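# Use the spatula to put bread in the toaster oven

## Task

Using only the spatula, and never letting a hand contact the bread, raise the bread slice into the toaster oven so that it ends up resting flat on the rack; after that, put the spatula down on the table.

## Robot and tools

Robot: two arms, left_arm and right_arm, each ending in a five-finger hand. right_arm has a right hand; left_arm has the mirror-image left hand. Calibrated bases in the scene frame: left_arm near (+0.028, +0.303, 0) m, right_arm near (+0.018, -0.277, -0.001) m, both facing almost straight along +x. A post stands on the floor behind them. Loose objects may get an occasional small shove from outside.

Scene frame: origin at table-top height, halfway between the nominal bases; +x out over the table, +z up, +y toward the left_arm side. Camera image sides do not match the arm names.

Hand point: a point fixed to each palm, 0.05 m in front of it and 0.15 m out from the wrist mounting face. Its +z runs along the straight fingers (tips sit 0.06 to 0.07 m past it), +y points out of the palm, +x runs across the palm away from the thumb on the right hand and toward the thumb on the left hand. A bracket on the little-finger side of the wrist sticks out and can strike things.

A row is 28 numbers, each in [-1, 1], always covering both arms: first left_arm dx, dy, dz, rx, ry, rz, then left thumb_turn, thumb_bend, index, middle, ring, little, force_limit, speed; then the same 14 for right_arm. The six pose numbers are an offset, not a pose: measured from that arm's Hand target at the start of the action (or move), along the Hand target's own axes. 1.0 equals 0.6 m of travel or 180 degrees; rx, ry, rz form one rotation vector. All six zero means no new pose request for that arm. Repeating an offset in a later call moves the arm further.

Hand numbers are absolute targets, not offsets. Fingers and thumb_bend: -1 straight/open, +1 curled/closed. thumb_turn: -1 beside the palm, +1 across in front of it. force_limit maps -1..+1 to about 0..10 N at the fingertip (0..15 N for the two thumb motors), where a closing motor stops. speed rises from almost zero at -1 to full at +0.48 and stays full to +1; full travel takes 0.49 s. For a soft grip use speed -0.94 or lower. There is no neutral value: to leave a hand unchanged, resend the eight numbers of its last executed row (before any, use its hand_measured plus hand_force_limit and hand_speed). A thumb-in-front grasp fits objects roughly 0.035 to 0.065 m thick; a handle as thin as about 0.025 m can be held.

Tools:
- execute_actions(actions, cameras): actions is a list of actions; each action is a list of up to 15 rows, one per 1/30 s step, and a short action repeats its final row to step 15. Every row in an action counts from the same start pose. Images appear only if actions is empty or cameras names them.
- move(target, speed, blend, blocking, cameras): target is one row or up to 15 rows; every row's offsets count from the same starting Hand targets, not from the previous row. Straight-line paths, shared 10 s cap, no obstacle avoidance. speed in m/s, 0.002 to 4.3, default 0.25 (turning up to twice that in rad/s); one value or one per target. blend in metres rounds corners; 0 stops at each target. blocking=false returns after about 0.5 s while motion continues. The result adds a move: line (done, off_target, moving, held, fault) plus limits such as paced (pose clipped) or held (steps withheld).
- wait(seconds): 0 to 3600; lets time pass, sends nothing new.
- stop(): brakes a running move.
- zoom_image(camera, region): camera is cam_high, cam_low, cam_left_wrist or cam_right_wrist; region [x0, y0, x1, y1] in pixels, at most 504 wide and 504 tall, from the newest images.
- show_instructions(): shows the reference pages.
- finished_scene(scene): scene is 1 or omitted; irreversible.

Cameras: cam_high and cam_low are fixed, 896x504; cam_left_wrist and cam_right_wrist ride on the hands, 672x504 fisheye.

Result lines: end_effector_position (m) and end_effector_quat_wxyz per arm in the scene frame; Hand target (the last commanded pose after clipping, base for the next offsets); joint positions, velocities and torques; hand_measured, hand_stopped_by (moving, target, force, stalled, fault) and hand_load_n (fingertip load, positive when pushing the finger open), each six values in motor order; hand_force_limit and hand_speed echo settings. Possible warnings: MOTOR HOT, OVER-TEMPERATURE FAULT (that arm drops and is unusable for 30 to 60 s).

Behaviour to expect: commanded orientation is clipped to within 40 degrees of the current one each step. Arms track loosely and often rest 1 to 3 cm (sometimes 5 cm) below the command; a later execute_actions resends the target, or send the missing distance as an extra offset. A blocked arm keeps pressing until commanded back past its hand point.

Avoid: dropping the bread or spatula even slightly, releasing things that are moving, fast impacts, ramming fixed objects or the oven, arms or hands pressing on each other, excessive finger loads, and anything ending up off the table. Long holds with an outstretched arm heat the motors.

Each tool is called after "Request:" as name([rows], argument=value, ...), one row to a line, values as JSON.

Reference images:

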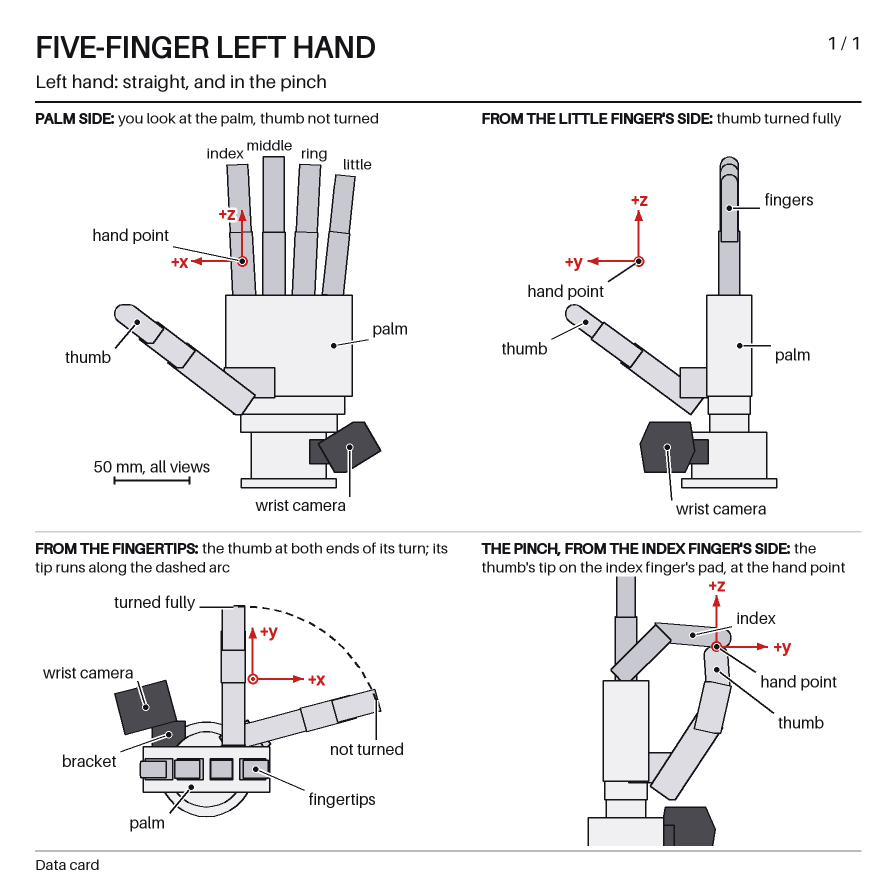

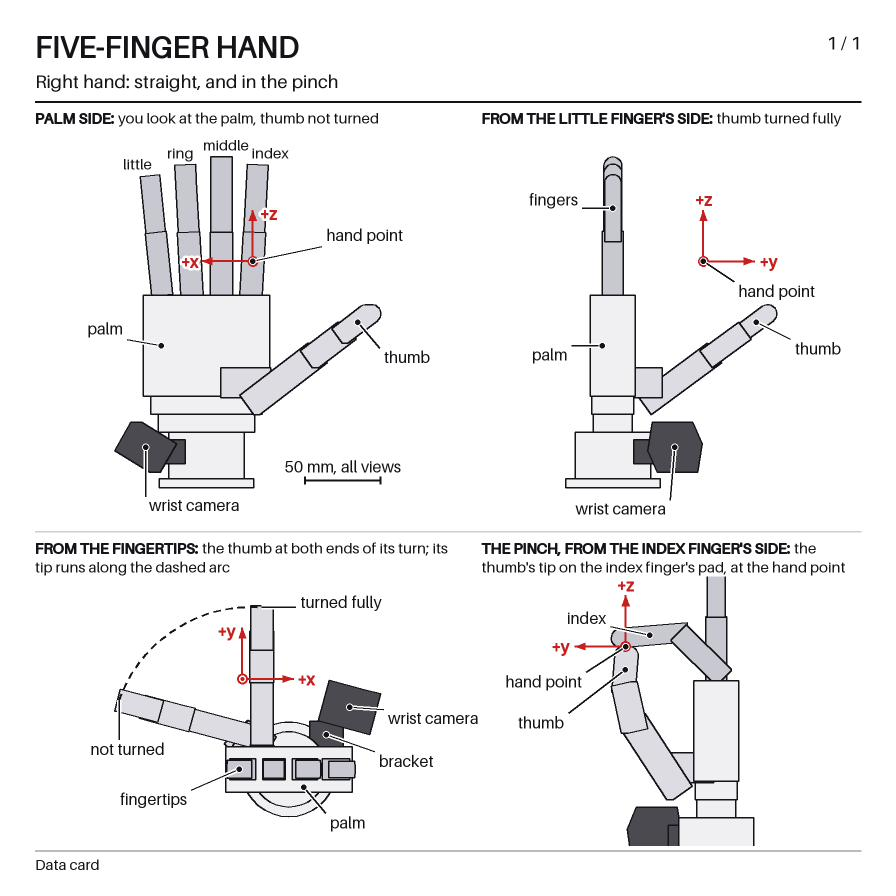

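## Session

Request:
execute_actions(actions=[])

Scene clock: 0.00 s.
left_arm: end_effector_position=(+0.1674, +0.4920, +0.1773) hand_measured=(-1.000, -1.000, -1.000, -1.000, -1.000, -1.000) hand_load_n=(+0.0, +0.0, +0.0, +0.0, +0.0, +0.0) hand_stopped_by=(target, target, target, target, target, target) hand_force_limit=0.00 hand_speed=-0.80 end_effector_quat_wxyz=(-0.403, +0.777, -0.483, -0.013) | right_arm: end_effector_position=(+0.4130, +0.1602, +0.2965) hand_measured=(-1.000, -1.000, -1.000, -1.000, -1.000, -1.000) hand_load_n=(+0.0, +0.0, +0.0, +0.0, +0.0, +0.0) hand_stopped_by=(target, target, target, target, target, target) hand_force_limit=0.00 hand_speed=-0.80 end_effector_quat_wxyz=(+0.357, -0.288, +0.799, +0.388)
Joint positions: left_arm=[0.802 0.437 0.585 -0.903 -0.179 0.423] | right_arm=[0.616 1.361 0.977 -0.15 -0.51 1.77]
Joint velocities: within noise
Joint torques (N m): no reading
Heat: left arm: hottest waist 30 °C; right arm: hottest wrist yaw 36 °C.
Hand target: left_arm +0.1704, +0.4952, +0.1892; -0.414, +0.774, -0.479, -0.011 | right_arm +0.4171, +0.1629, +0.3044; +0.364, -0.289, +0.795, +0.389

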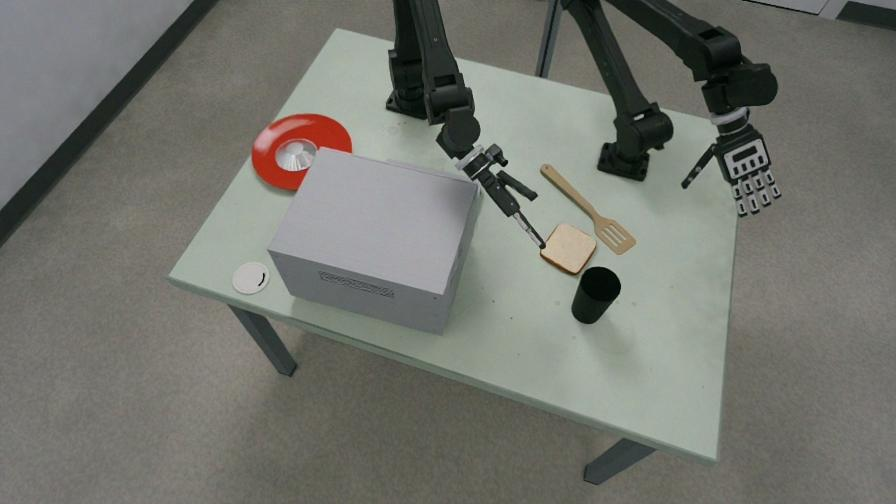

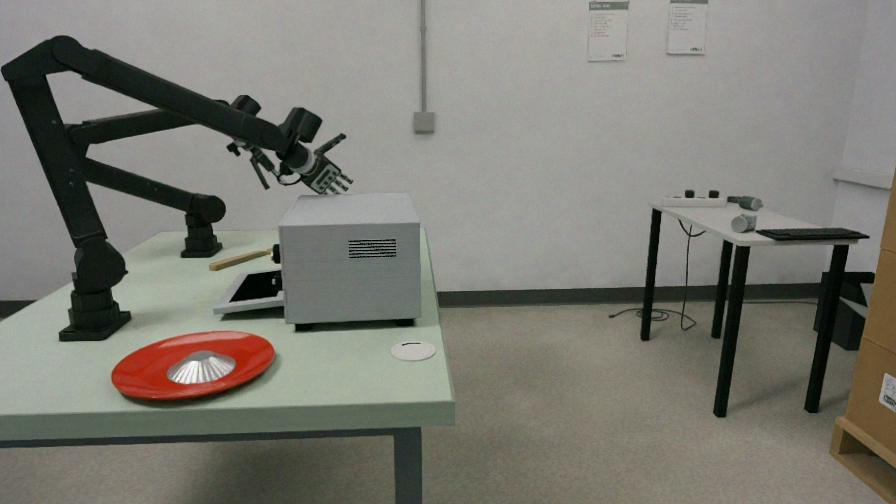

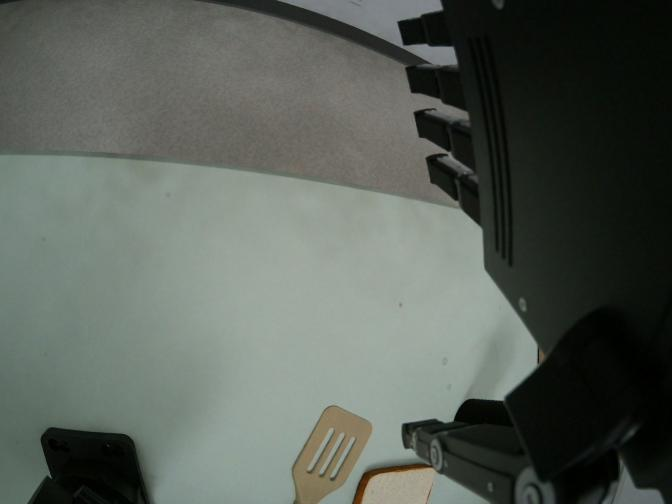

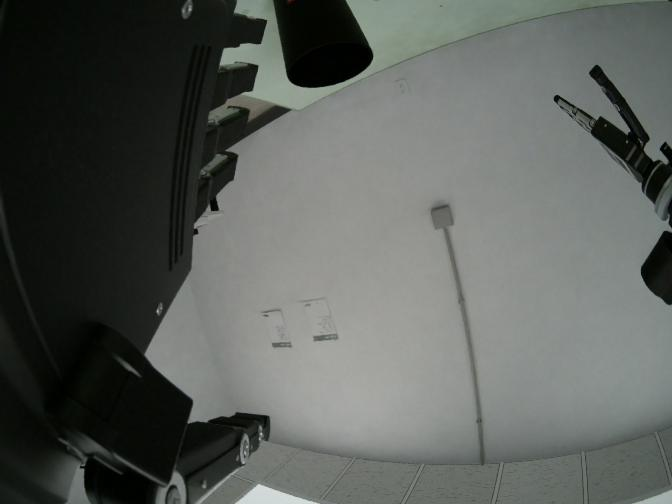

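Request:
zoom_image(camera="cam_high", region=[480, 130, 700, 350])

Request:
zoom_image(camera="cam_low", region=[50, 170, 470, 420])

Request:
zoom_image(camera="cam_high", region=[220, 90, 560, 350])

Scaled by 2.291.

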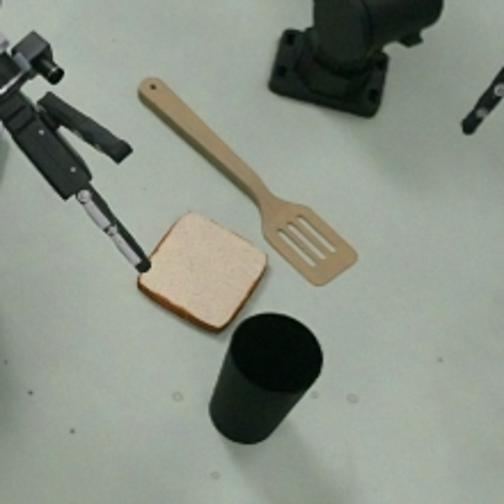

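Scaled by 1.200.

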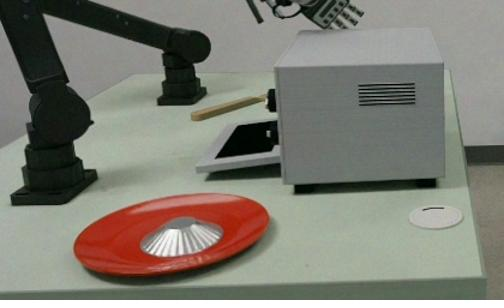

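Scaled by 1.482.

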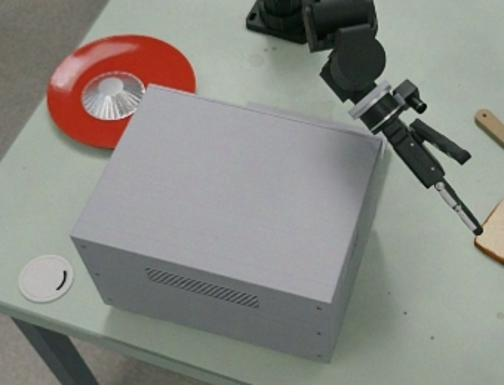

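Request:
zoom_image(camera="cam_low", region=[190, 220, 310, 320])

Request:
zoom_image(camera="cam_high", region=[530, 150, 650, 270])

Scaled by 4.200.

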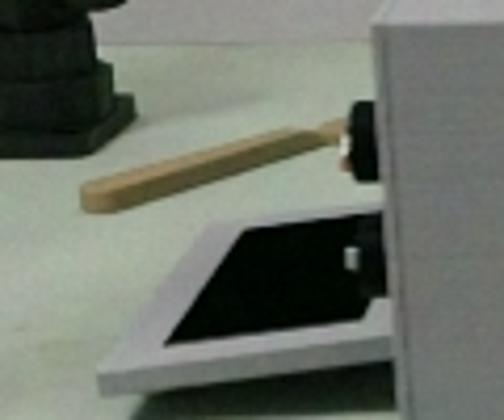

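Scaled by 4.200.

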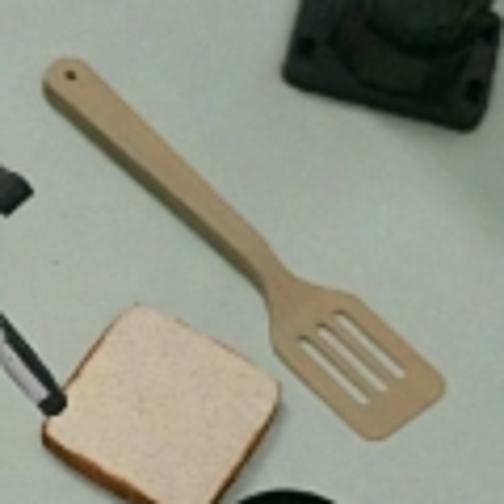

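Request:
zoom_image(camera="cam_high", region=[300, 130, 500, 220])

Request:
zoom_image(camera="cam_left_wrist", region=[250, 350, 550, 504])

Scaled by 2.520.

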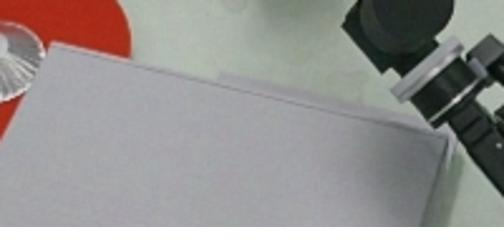

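Scaled by 1.680 from the camera's image (finer frame: 960x720).

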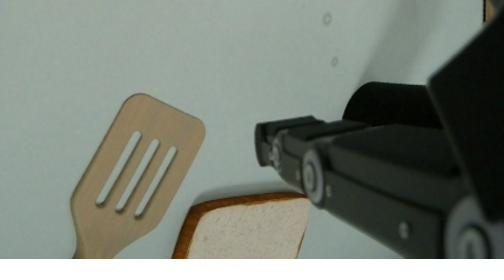

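Request:
move([
  [0,0,0,0,0,0,-1,-1,-1,-1,-1,-1,0,-0.8,0.088,0.0587,-0.286,0.464,0.230,-0.330,-1,-1,-1,-1,-1,-1,0,-0.8],
  [0,0,0,0,0,0,-1,-1,-1,-1,-1,-1,0,-0.8,0.394,-0.0953,-0.4237,0.464,0.230,-0.330,-1,-1,-1,-1,-1,-1,0,-0.8],
], speed=0.2, blend=[0.03,0], cameras=["all"])

Scene clock: 36.67 s.
left_arm: end_effector_position=(+0.1674, +0.4920, +0.1773) hand_measured=(-1.000, -1.000, -1.000, -1.000, -1.000, -1.000) hand_load_n=(-0.5, +0.0, +0.0, +0.0, +0.0, +0.0) hand_stopped_by=(target, target, target, target, target, target) hand_force_limit=0.00 hand_speed=-0.80 end_effector_quat_wxyz=(-0.403, +0.777, -0.483, -0.013) | right_arm: end_effector_position=(+0.2391, -0.1188, +0.2007) hand_measured=(-1.000, -1.000, -1.000, -1.000, -1.000, -1.000) hand_load_n=(-0.5, +0.0, +0.0, +0.0, -0.5, +0.0) hand_stopped_by=(target, target, target, target, target, target) hand_force_limit=0.00 hand_speed=-0.80 end_effector_quat_wxyz=(+0.326, -0.443, +0.681, -0.484)
Joint positions: left_arm=[0.802 0.437 0.585 -0.903 -0.179 0.423] | right_arm=[1.309 0.945 0.713 -1.68 1.226 1.947]
Joint torques (N m): left_arm=[-0.15 1.08 10.43 1.5 -0.14 0.07] | right_arm=[0.15 -4.89 7.28 -0.61 0.64 0.18]
Heat: left arm: hottest elbow 33 °C; right arm: hottest wrist yaw 36 °C.
Hand target: left_arm +0.1704, +0.4952, +0.1892; -0.414, +0.774, -0.479, -0.011 | right_arm +0.2355, -0.1201, +0.2011; +0.314, -0.410, +0.679, -0.522
Off the commanded pose: left_arm 0.013 m, 1 deg | right_arm 0.004 m, 6 deg.
joint sent to its limit (right arm) — joint 4 (wrist pitch), lower limit. The joint targets are off in orientation, not in position.
move: off_target (right_arm)
cam_right_wrist: T_world_to_cam=[[-0.38197, -0.1257, -0.91559, 0.26255], [-0.20127, 0.97824, -0.05033, 0.17095], [0.90199, 0.16506, -0.39896, 0.0014]] pos_world=[0.13343, -0.13447, 0.24955]

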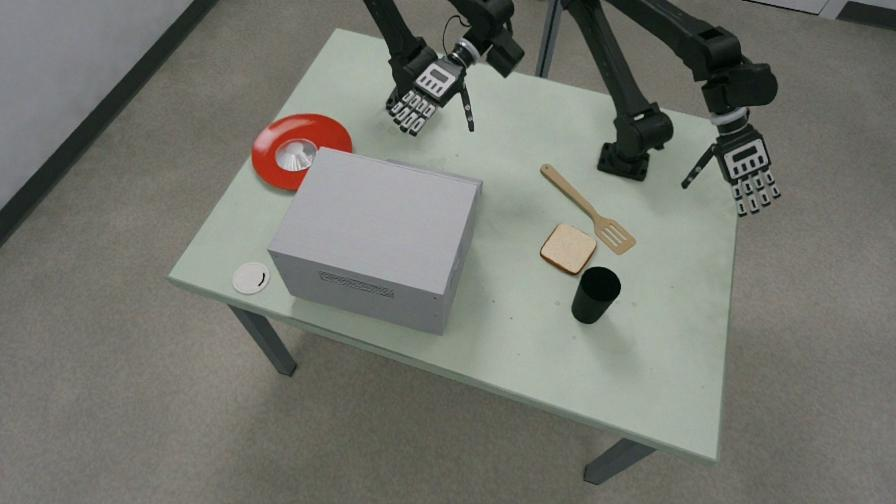

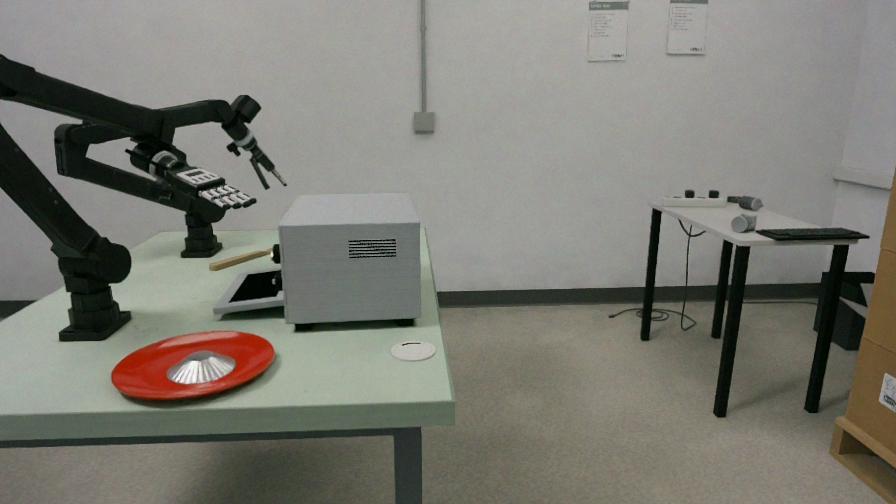

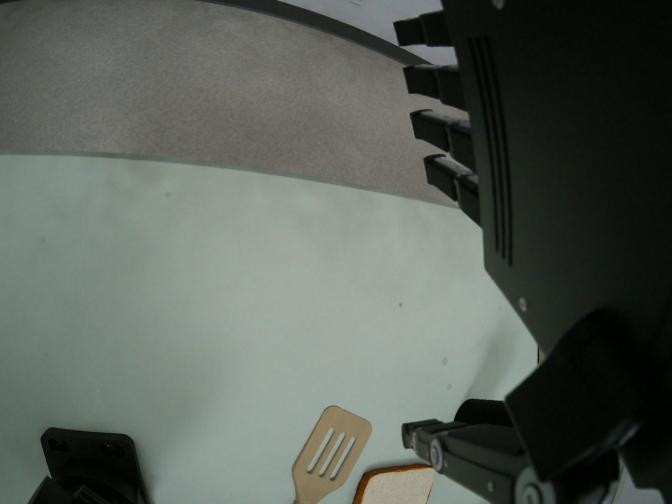

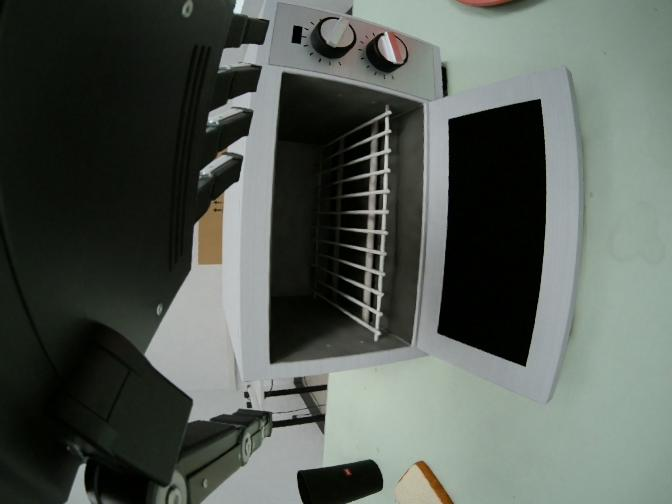

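Request:
zoom_image(camera="cam_right_wrist", region=[230, 300, 500, 504])

Request:
zoom_image(camera="cam_right_wrist", region=[230, 20, 460, 380])

Scaled by 1.867 from the camera's image (finer frame: 960x720).

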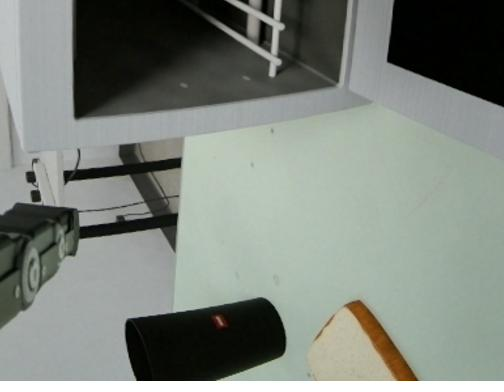

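Scaled by 1.400 from the camera's image (finer frame: 960x720).

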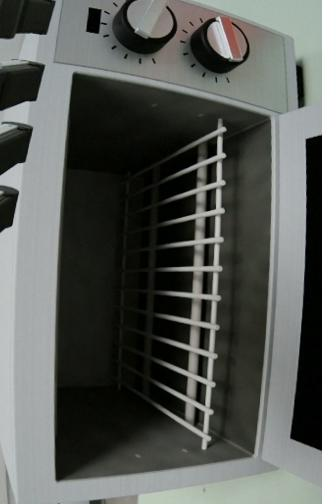

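Request:
move([
  [0,0,0,0,0,0,-1,-1,-1,-1,-1,-1,0,-0.8,-0.196,-0.0642,-0.0765,-0.004,-0.441,-0.182,1,-0.7,-0.4,-0.4,-0.4,-0.4,0,-0.3],
  [0,0,0,0,0,0,-1,-1,-1,-1,-1,-1,0,-0.8,-0.329,0.1447,-0.2782,-0.009,-0.882,-0.364,1,-0.7,-0.4,-0.4,-0.4,-0.4,0,-0.3],
], speed=0.25, blend=[0.03,0], cameras=["all"])

Scene clock: 54.77 s.
left_arm: end_effector_position=(+0.1674, +0.4920, +0.1773) hand_measured=(-1.000, -1.000, -1.000, -1.000, -1.000, -1.000) hand_load_n=(+0.0, +0.0, +0.0, +0.0, +0.0, +0.0) hand_stopped_by=(target, target, target, target, target, target) hand_force_limit=0.00 hand_speed=-0.80 end_effector_quat_wxyz=(-0.403, +0.777, -0.483, -0.013) | right_arm: end_effector_position=(+0.1599, +0.1311, +0.1568) hand_measured=(+1.000, -0.700, -0.400, -0.400, -0.400, -0.400) hand_load_n=(+0.0, +0.0, +0.0, +0.0, +0.0, +0.0) hand_stopped_by=(target, target, target, target, target, target) hand_force_limit=0.00 hand_speed=-0.30 end_effector_quat_wxyz=(-0.446, +0.775, +0.386, -0.230)
Joint positions: left_arm=[0.802 0.437 0.585 -0.903 -0.179 0.423] | right_arm=[0.934 1.569 1.223 -1.268 -1.05 -1.607]
Joint torques (N m): left_arm=[-0.56 1.14 10.51 1.58 -0.18 0.02] | right_arm=[-0.03 -13.16 10.37 -0.25 -0.83 0.02]
Heat: left arm: hottest elbow 35 °C; right arm: hottest wrist yaw 36 °C.
Hand target: left_arm +0.1704, +0.4952, +0.1892; -0.414, +0.774, -0.479, -0.011 | right_arm +0.1651, +0.1402, +0.1598; -0.446, +0.772, +0.392, -0.227
Off the commanded pose: left_arm 0.013 m, 1 deg | right_arm 0.011 m, 1 deg.
move: off_target (right_arm)
cam_right_wrist: T_world_to_cam=[[0.54067, -0.06588, -0.83865, 0.05607], [-0.02846, -0.99779, 0.06004, 0.12243], [-0.84075, -0.00859, -0.54135, 0.33784]] pos_world=[0.25721, 0.12876, 0.22256]

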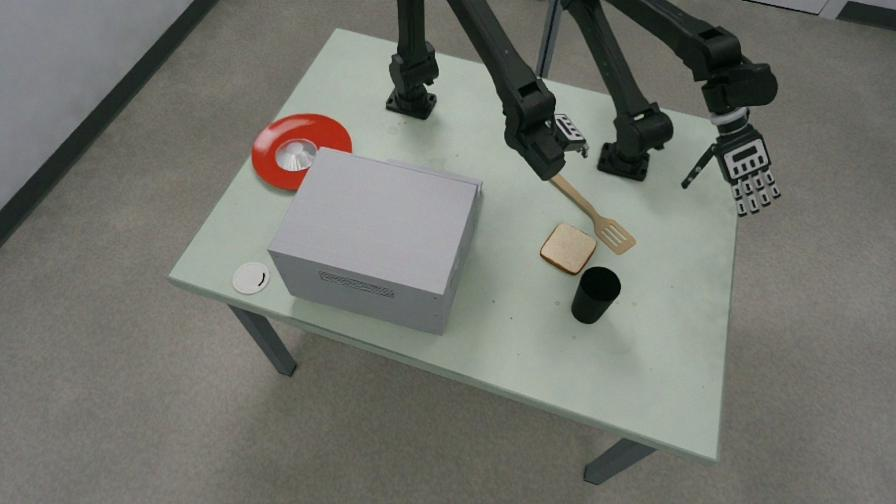

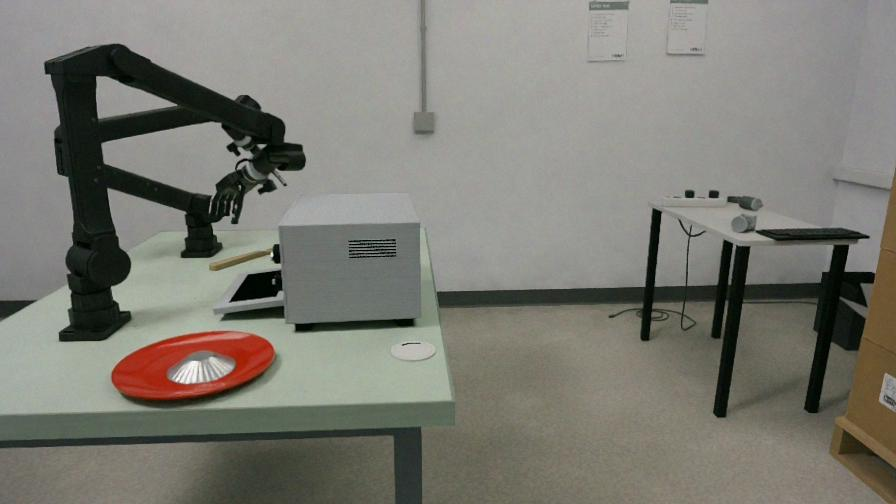

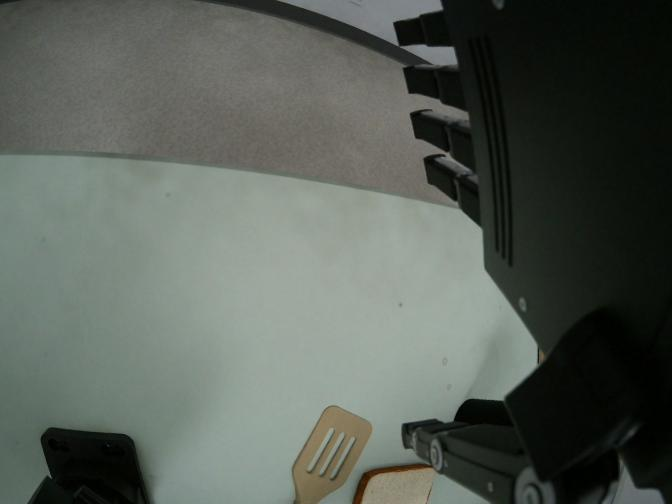

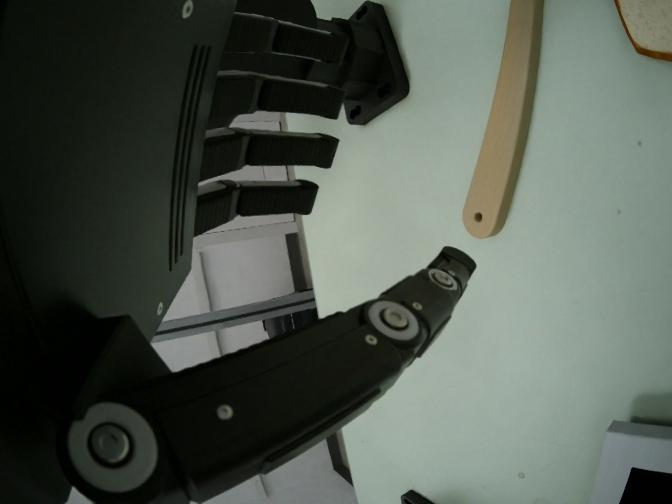

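Request:
zoom_image(camera="cam_high", region=[490, 70, 640, 220])

Request:
zoom_image(camera="cam_low", region=[190, 90, 330, 290])

Request:
zoom_image(camera="cam_right_wrist", region=[300, 0, 672, 504])

Scaled by 3.360.

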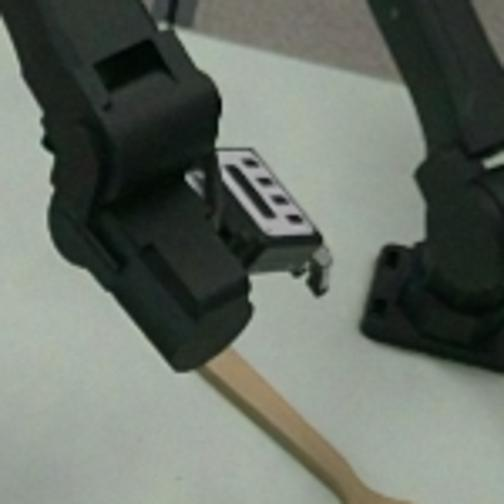

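Scaled by 2.520.

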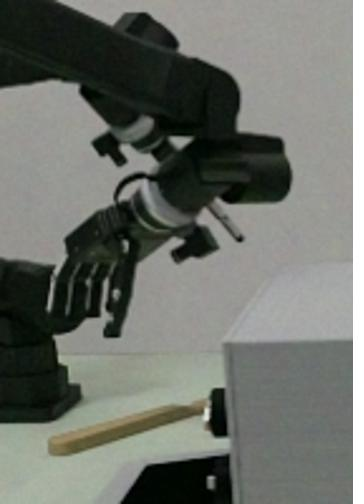

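Scaled by 1.000.

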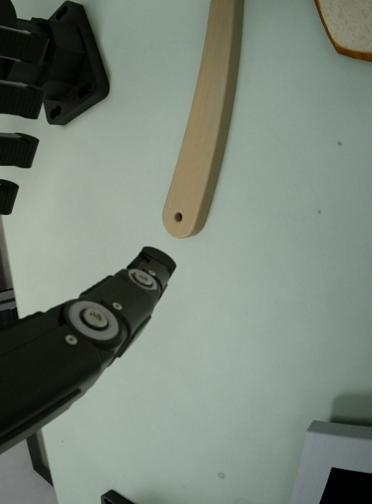

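Request:
move(target=[0,0,0,0,0,0,-1,-1,-1,-1,-1,-1,0,-0.8,-0.0178,0.086,0.0942,0,0,-0.0556,1,-0.7,-0.4,-0.4,-0.4,-0.4,0,-0.3], speed=0.1, cameras=["cam_high","cam_low","cam_right_wrist"])

Request:
zoom_image(camera="cam_right_wrist", region=[200, 0, 672, 504])

Request:
zoom_image(camera="cam_low", region=[190, 130, 330, 290])

Scene clock: 70.43 s.
left_arm: end_effector_position=(+0.1674, +0.4920, +0.1773) hand_measured=(-1.000, -1.000, -1.000, -1.000, -1.000, -1.000) hand_load_n=(+0.0, +0.0, +0.0, +0.0, +0.0, +0.0) hand_stopped_by=(target, target, target, target, target, target) hand_force_limit=0.00 hand_speed=-0.80 end_effector_quat_wxyz=(-0.403, +0.777, -0.483, -0.013) | right_arm: end_effector_position=(+0.1414, +0.1433, +0.0950) hand_measured=(+1.000, -0.700, -0.400, -0.400, -0.400, -0.400) hand_load_n=(+0.0, +0.0, +0.5, +0.0, +0.0, +0.0) hand_stopped_by=(target, target, target, target, target, target) hand_force_limit=0.00 hand_speed=-0.30 end_effector_quat_wxyz=(-0.466, +0.736, +0.454, -0.185)
Joint positions: left_arm=[0.802 0.437 0.585 -0.903 -0.179 0.423] | right_arm=[0.989 1.579 1.069 -0.994 -1.05 -1.669]
Joint torques (N m): left_arm=[-0.03 0.62 10.39 1.46 -0.14 0.03] | right_arm=[0.15 -12.81 6.93 0.73 -0.81 0.01]
Heat: left arm: hottest elbow 37 °C; right arm: hottest wrist yaw 36 °C.
Hand target: left_arm +0.1704, +0.4952, +0.1892; -0.414, +0.774, -0.479, -0.011 | right_arm +0.1399, +0.1451, +0.0869; -0.464, +0.735, +0.457, -0.188
Off the commanded pose: left_arm 0.013 m, 1 deg | right_arm 0.008 m, 1 deg.
move: done
cam_right_wrist: T_world_to_cam=[[0.61809, 0.09175, -0.78074, -0.0239], [0.05864, -0.99578, -0.07059, 0.13766], [-0.78392, -0.00215, -0.62086, 0.28752]] pos_world=[0.23209, 0.13989, 0.16957]

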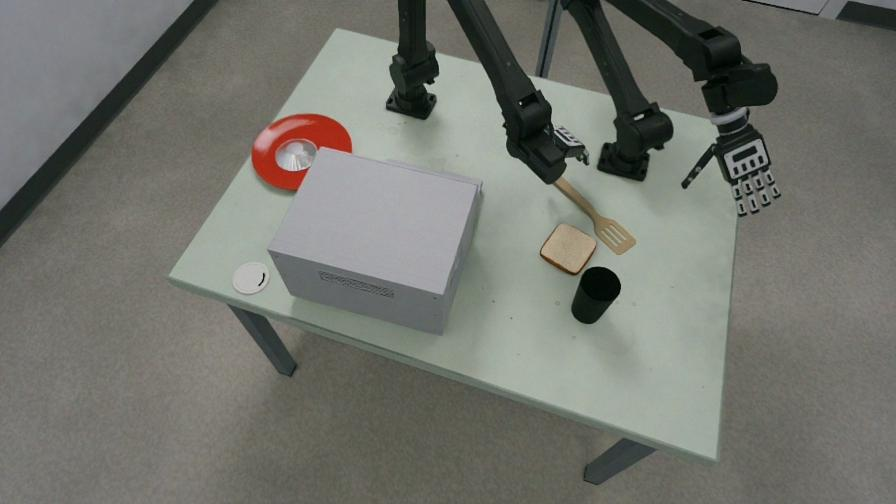

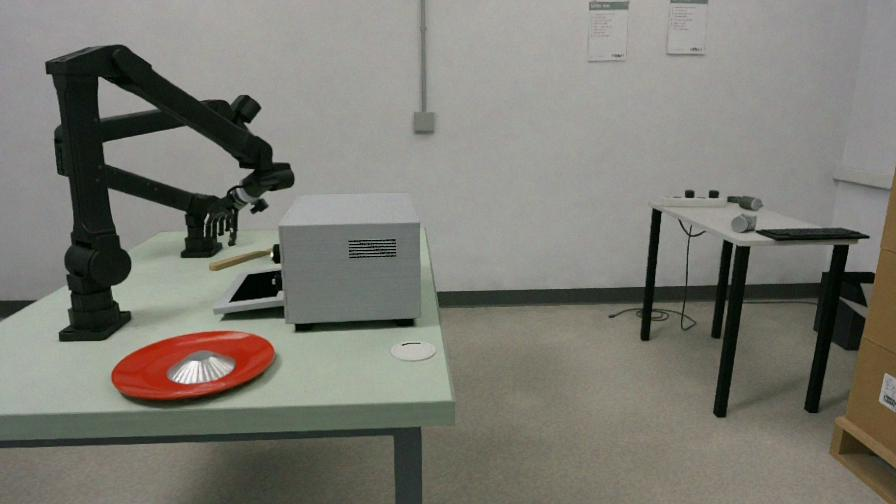

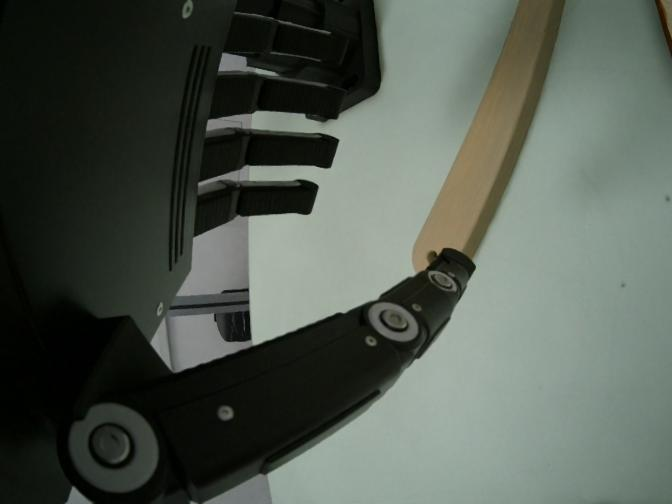

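Scaled by 1.000.

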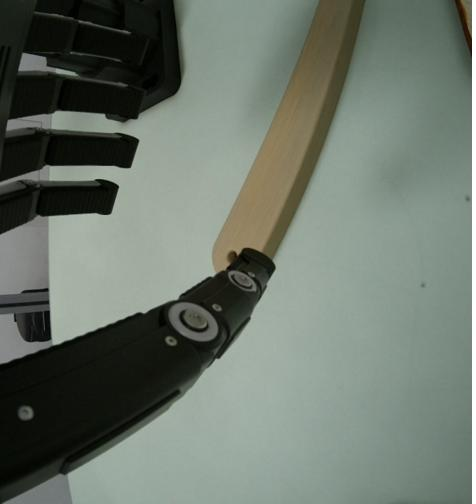

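Scaled by 3.150.

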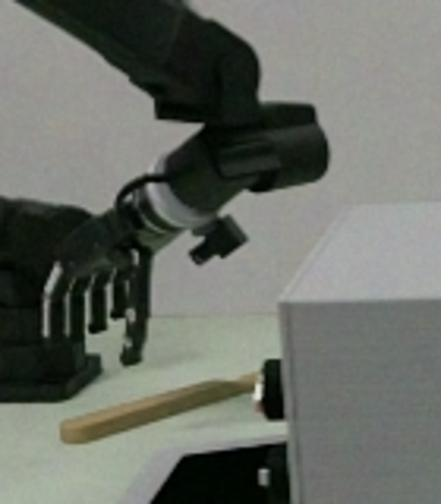

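Request:
move(target=[0,0,0,0,0,0,-1,-1,-1,-1,-1,-1,0,-0.8,-0.0108,0.0615,0.0415,0,0,0,1,-0.7,-0.3,-0.3,-0.3,-0.3,0,-0.3], speed=0.05, cameras=["cam_low","cam_right_wrist"])

Request:
zoom_image(camera="cam_right_wrist", region=[200, 0, 672, 504])

Request:
zoom_image(camera="cam_low", region=[190, 150, 310, 290])

Scene clock: 75.77 s.
left_arm: end_effector_position=(+0.1674, +0.4920, +0.1773) hand_measured=(-1.000, -1.000, -1.000, -1.000, -1.000, -1.000) hand_load_n=(+0.0, +0.0, +0.0, +0.0, -0.5, +0.0) hand_stopped_by=(target, target, target, target, target, target) hand_force_limit=0.00 hand_speed=-0.80 end_effector_quat_wxyz=(-0.403, +0.777, -0.483, -0.013) | right_arm: end_effector_position=(+0.1407, +0.1463, +0.0504) hand_measured=(+1.000, -0.700, -0.300, -0.300, -0.300, -0.300) hand_load_n=(+0.0, +0.0, +0.0, +0.0, +0.0, +0.0) hand_stopped_by=(target, target, target, target, target, target) hand_force_limit=0.00 hand_speed=-0.30 end_effector_quat_wxyz=(-0.468, +0.733, +0.459, -0.181)
Joint positions: left_arm=[0.802 0.437 0.585 -0.903 -0.179 0.423] | right_arm=[0.995 1.646 1.014 -0.86 -1.05 -1.669]
Joint torques (N m): left_arm=[-0.03 1.38 10.5 1.62 -0.16 0.02] | right_arm=[0.26 -13.39 6.38 0.69 -0.79 0.15]
Heat: left arm: hottest elbow 37 °C; right arm: hottest wrist yaw 36 °C.
Hand target: left_arm +0.1704, +0.4952, +0.1892; -0.414, +0.774, -0.479, -0.011 | right_arm +0.1376, +0.1468, +0.0420; -0.464, +0.735, +0.457, -0.188
Off the commanded pose: left_arm 0.013 m, 1 deg | right_arm 0.009 m, 1 deg.
move: done
cam_right_wrist: T_world_to_cam=[[0.62312, 0.10312, -0.7753, -0.06123], [0.06446, -0.99467, -0.08049, 0.13695], [-0.77947, 0.00018, -0.62644, 0.2586]] pos_world=[0.2309, 0.14249, 0.12555]

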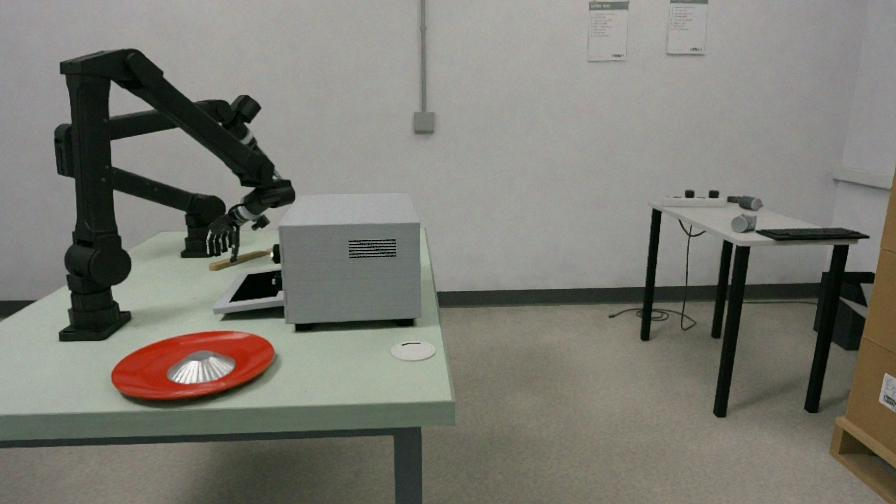

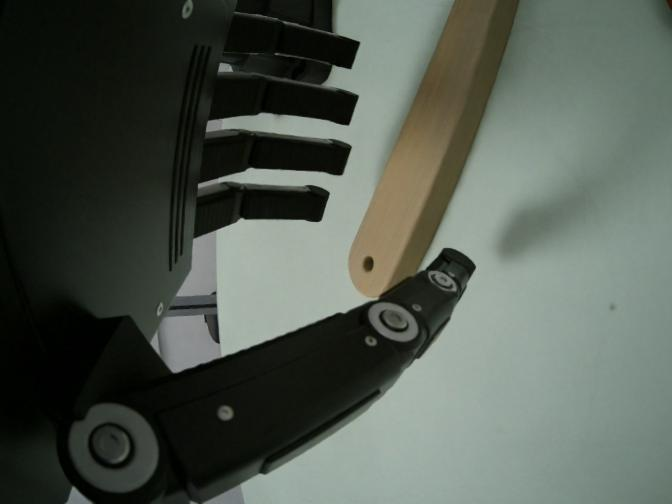

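Scaled by 1.000.

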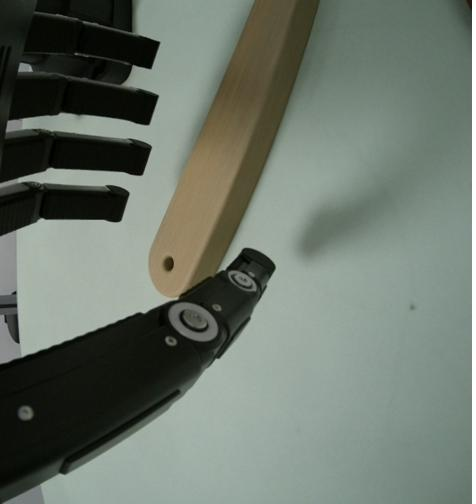

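Scaled by 3.600.

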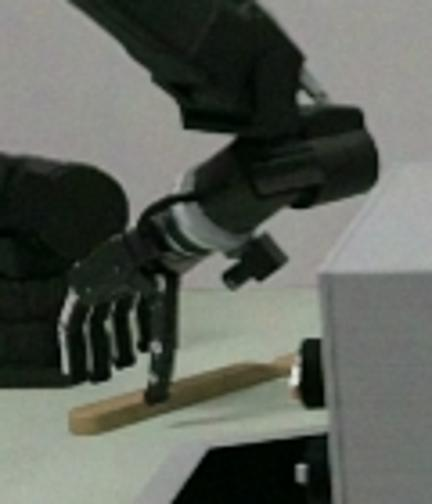

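Request:
move(target=[0,0,0,0,0,0,-1,-1,-1,-1,-1,-1,0,-0.8,0.0038,-0.0213,-0.0124,0,0,0,1,-0.7,-0.3,-0.3,-0.3,-0.3,0,-0.3], speed=0.05, cameras=["cam_low","cam_right_wrist"])

Scene clock: 78.33 s.
left_arm: end_effector_position=(+0.1674, +0.4920, +0.1773) hand_measured=(-1.000, -1.000, -1.000, -1.000, -1.000, -1.000) hand_load_n=(+0.0, +0.0, +0.0, +0.0, +0.0, +0.0) hand_stopped_by=(target, target, target, target, target, target) hand_force_limit=0.00 hand_speed=-0.80 end_effector_quat_wxyz=(-0.403, +0.777, -0.483, -0.013) | right_arm: end_effector_position=(+0.1384, +0.1430, +0.0506) hand_measured=(+1.000, -0.700, -0.300, -0.300, -0.300, -0.300) hand_load_n=(+0.0, +0.0, +0.0, +0.0, +0.0, -0.5) hand_stopped_by=(target, target, target, target, target, target) hand_force_limit=0.00 hand_speed=-0.30 end_effector_quat_wxyz=(-0.465, +0.736, +0.455, -0.188)
Joint positions: left_arm=[0.802 0.437 0.585 -0.903 -0.179 0.423] | right_arm=[0.995 1.646 1.014 -0.878 -1.05 -1.669]
Joint torques (N m): left_arm=[-0.26 0.5 10.44 1.42 -0.11 0.01] | right_arm=[0.15 -15.38 7.68 -0.17 -0.79 0.16]
Heat: left arm: hottest elbow 37 °C; right arm: hottest wrist yaw 36 °C.
Hand target: left_arm +0.1704, +0.4952, +0.1892; -0.414, +0.774, -0.479, -0.011 | right_arm +0.1377, +0.1468, +0.0570; -0.464, +0.735, +0.457, -0.188
Off the commanded pose: left_arm 0.013 m, 1 deg | right_arm 0.008 m, 0 deg.
move: done
cam_right_wrist: T_world_to_cam=[[0.61538, 0.09185, -0.78286, -0.05638], [0.06375, -0.99573, -0.06671, 0.1334], [-0.78565, -0.00885, -0.61861, 0.25866]] pos_world=[0.2294, 0.1403, 0.12477]

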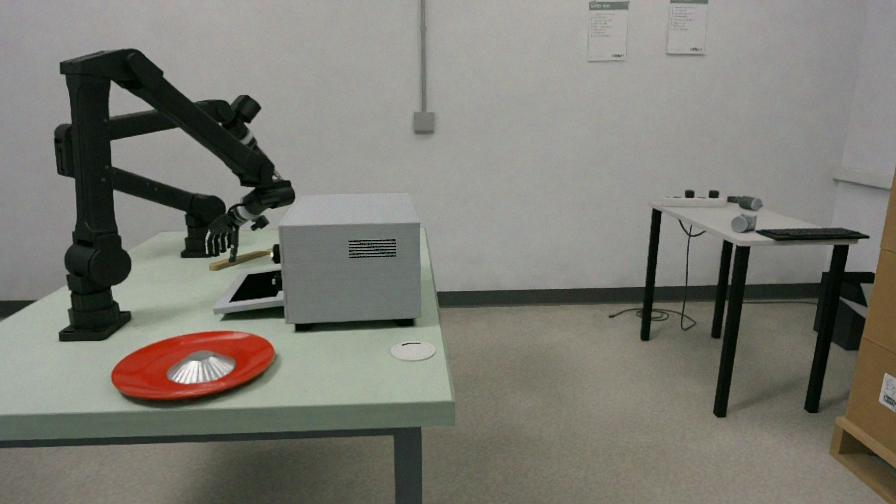

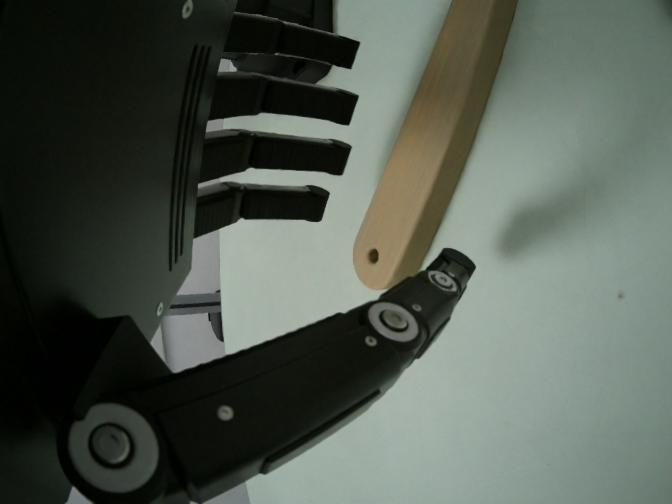

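Request:
move(target=[0,0,0,0,0,0,-1,-1,-1,-1,-1,-1,0,-0.8,-0.0068,0.0384,0.0223,0,0,0,1,-0.7,-0.3,-0.3,-0.3,-0.3,0,-0.3], speed=0.05, cameras=["cam_low","cam_right_wrist"])

Request:
zoom_image(camera="cam_low", region=[200, 210, 290, 290])

Scene clock: 80.03 s.
left_arm: end_effector_position=(+0.1674, +0.4920, +0.1773) hand_measured=(-1.000, -1.000, -1.000, -1.000, -1.000, -1.000) hand_load_n=(+0.0, +0.0, +0.0, +0.0, +0.0, +0.0) hand_stopped_by=(target, target, target, target, target, target) hand_force_limit=0.00 hand_speed=-0.80 end_effector_quat_wxyz=(-0.403, +0.777, -0.483, -0.013) | right_arm: end_effector_position=(+0.1406, +0.1461, +0.0381) hand_measured=(+1.000, -0.700, -0.300, -0.300, -0.300, -0.300) hand_load_n=(+0.0, +0.0, -0.5, +0.0, +0.0, +0.0) hand_stopped_by=(target, target, target, target, target, target) hand_force_limit=0.00 hand_speed=-0.30 end_effector_quat_wxyz=(-0.468, +0.733, +0.458, -0.182)
Joint positions: left_arm=[0.802 0.437 0.585 -0.903 -0.179 0.423] | right_arm=[0.995 1.667 1.002 -0.828 -1.05 -1.669]
Joint torques (N m): left_arm=[0.03 0.79 10.51 1.52 -0.15 0.05] | right_arm=[0.15 -13.51 6.28 0.76 -0.78 0.15]
Heat: left arm: hottest elbow 37 °C; right arm: hottest wrist yaw 36 °C.
Hand target: left_arm +0.1704, +0.4952, +0.1892; -0.414, +0.774, -0.479, -0.011 | right_arm +0.1377, +0.1468, +0.0302; -0.464, +0.735, +0.457, -0.188
Off the commanded pose: left_arm 0.013 m, 1 deg | right_arm 0.009 m, 1 deg.
move: done
cam_right_wrist: T_world_to_cam=[[0.62244, 0.10219, -0.77597, -0.07055], [0.06442, -0.99477, -0.07932, 0.13584], [-0.78001, -0.00062, -0.62577, 0.25094]] pos_world=[0.2309, 0.14249, 0.11305]

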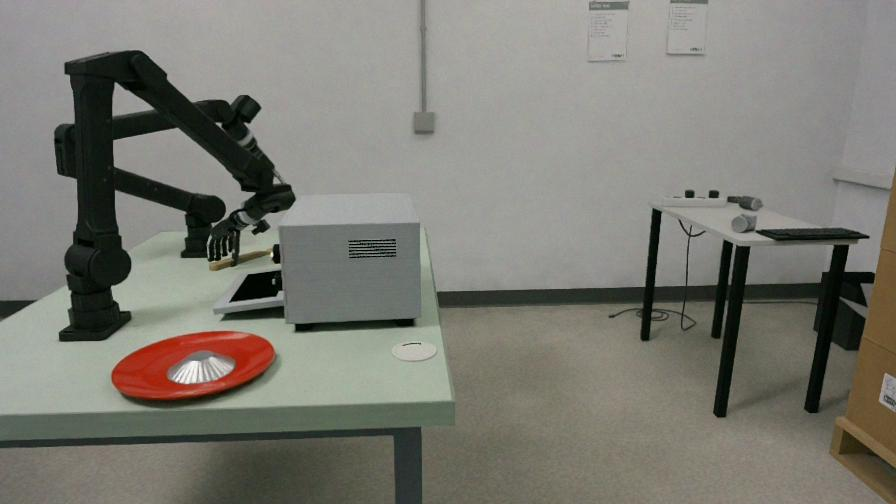

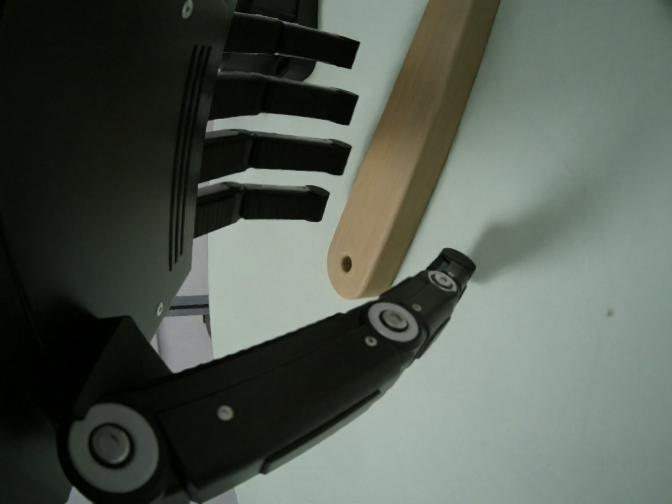

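Scaled by 5.600.

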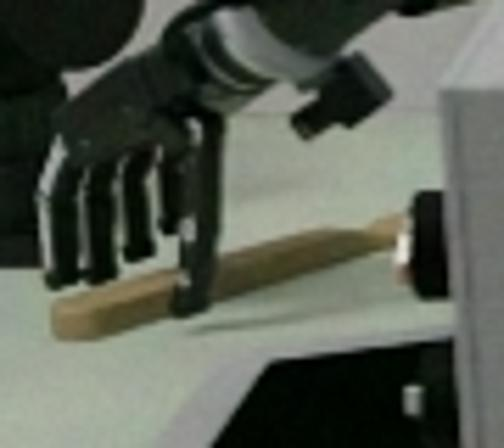

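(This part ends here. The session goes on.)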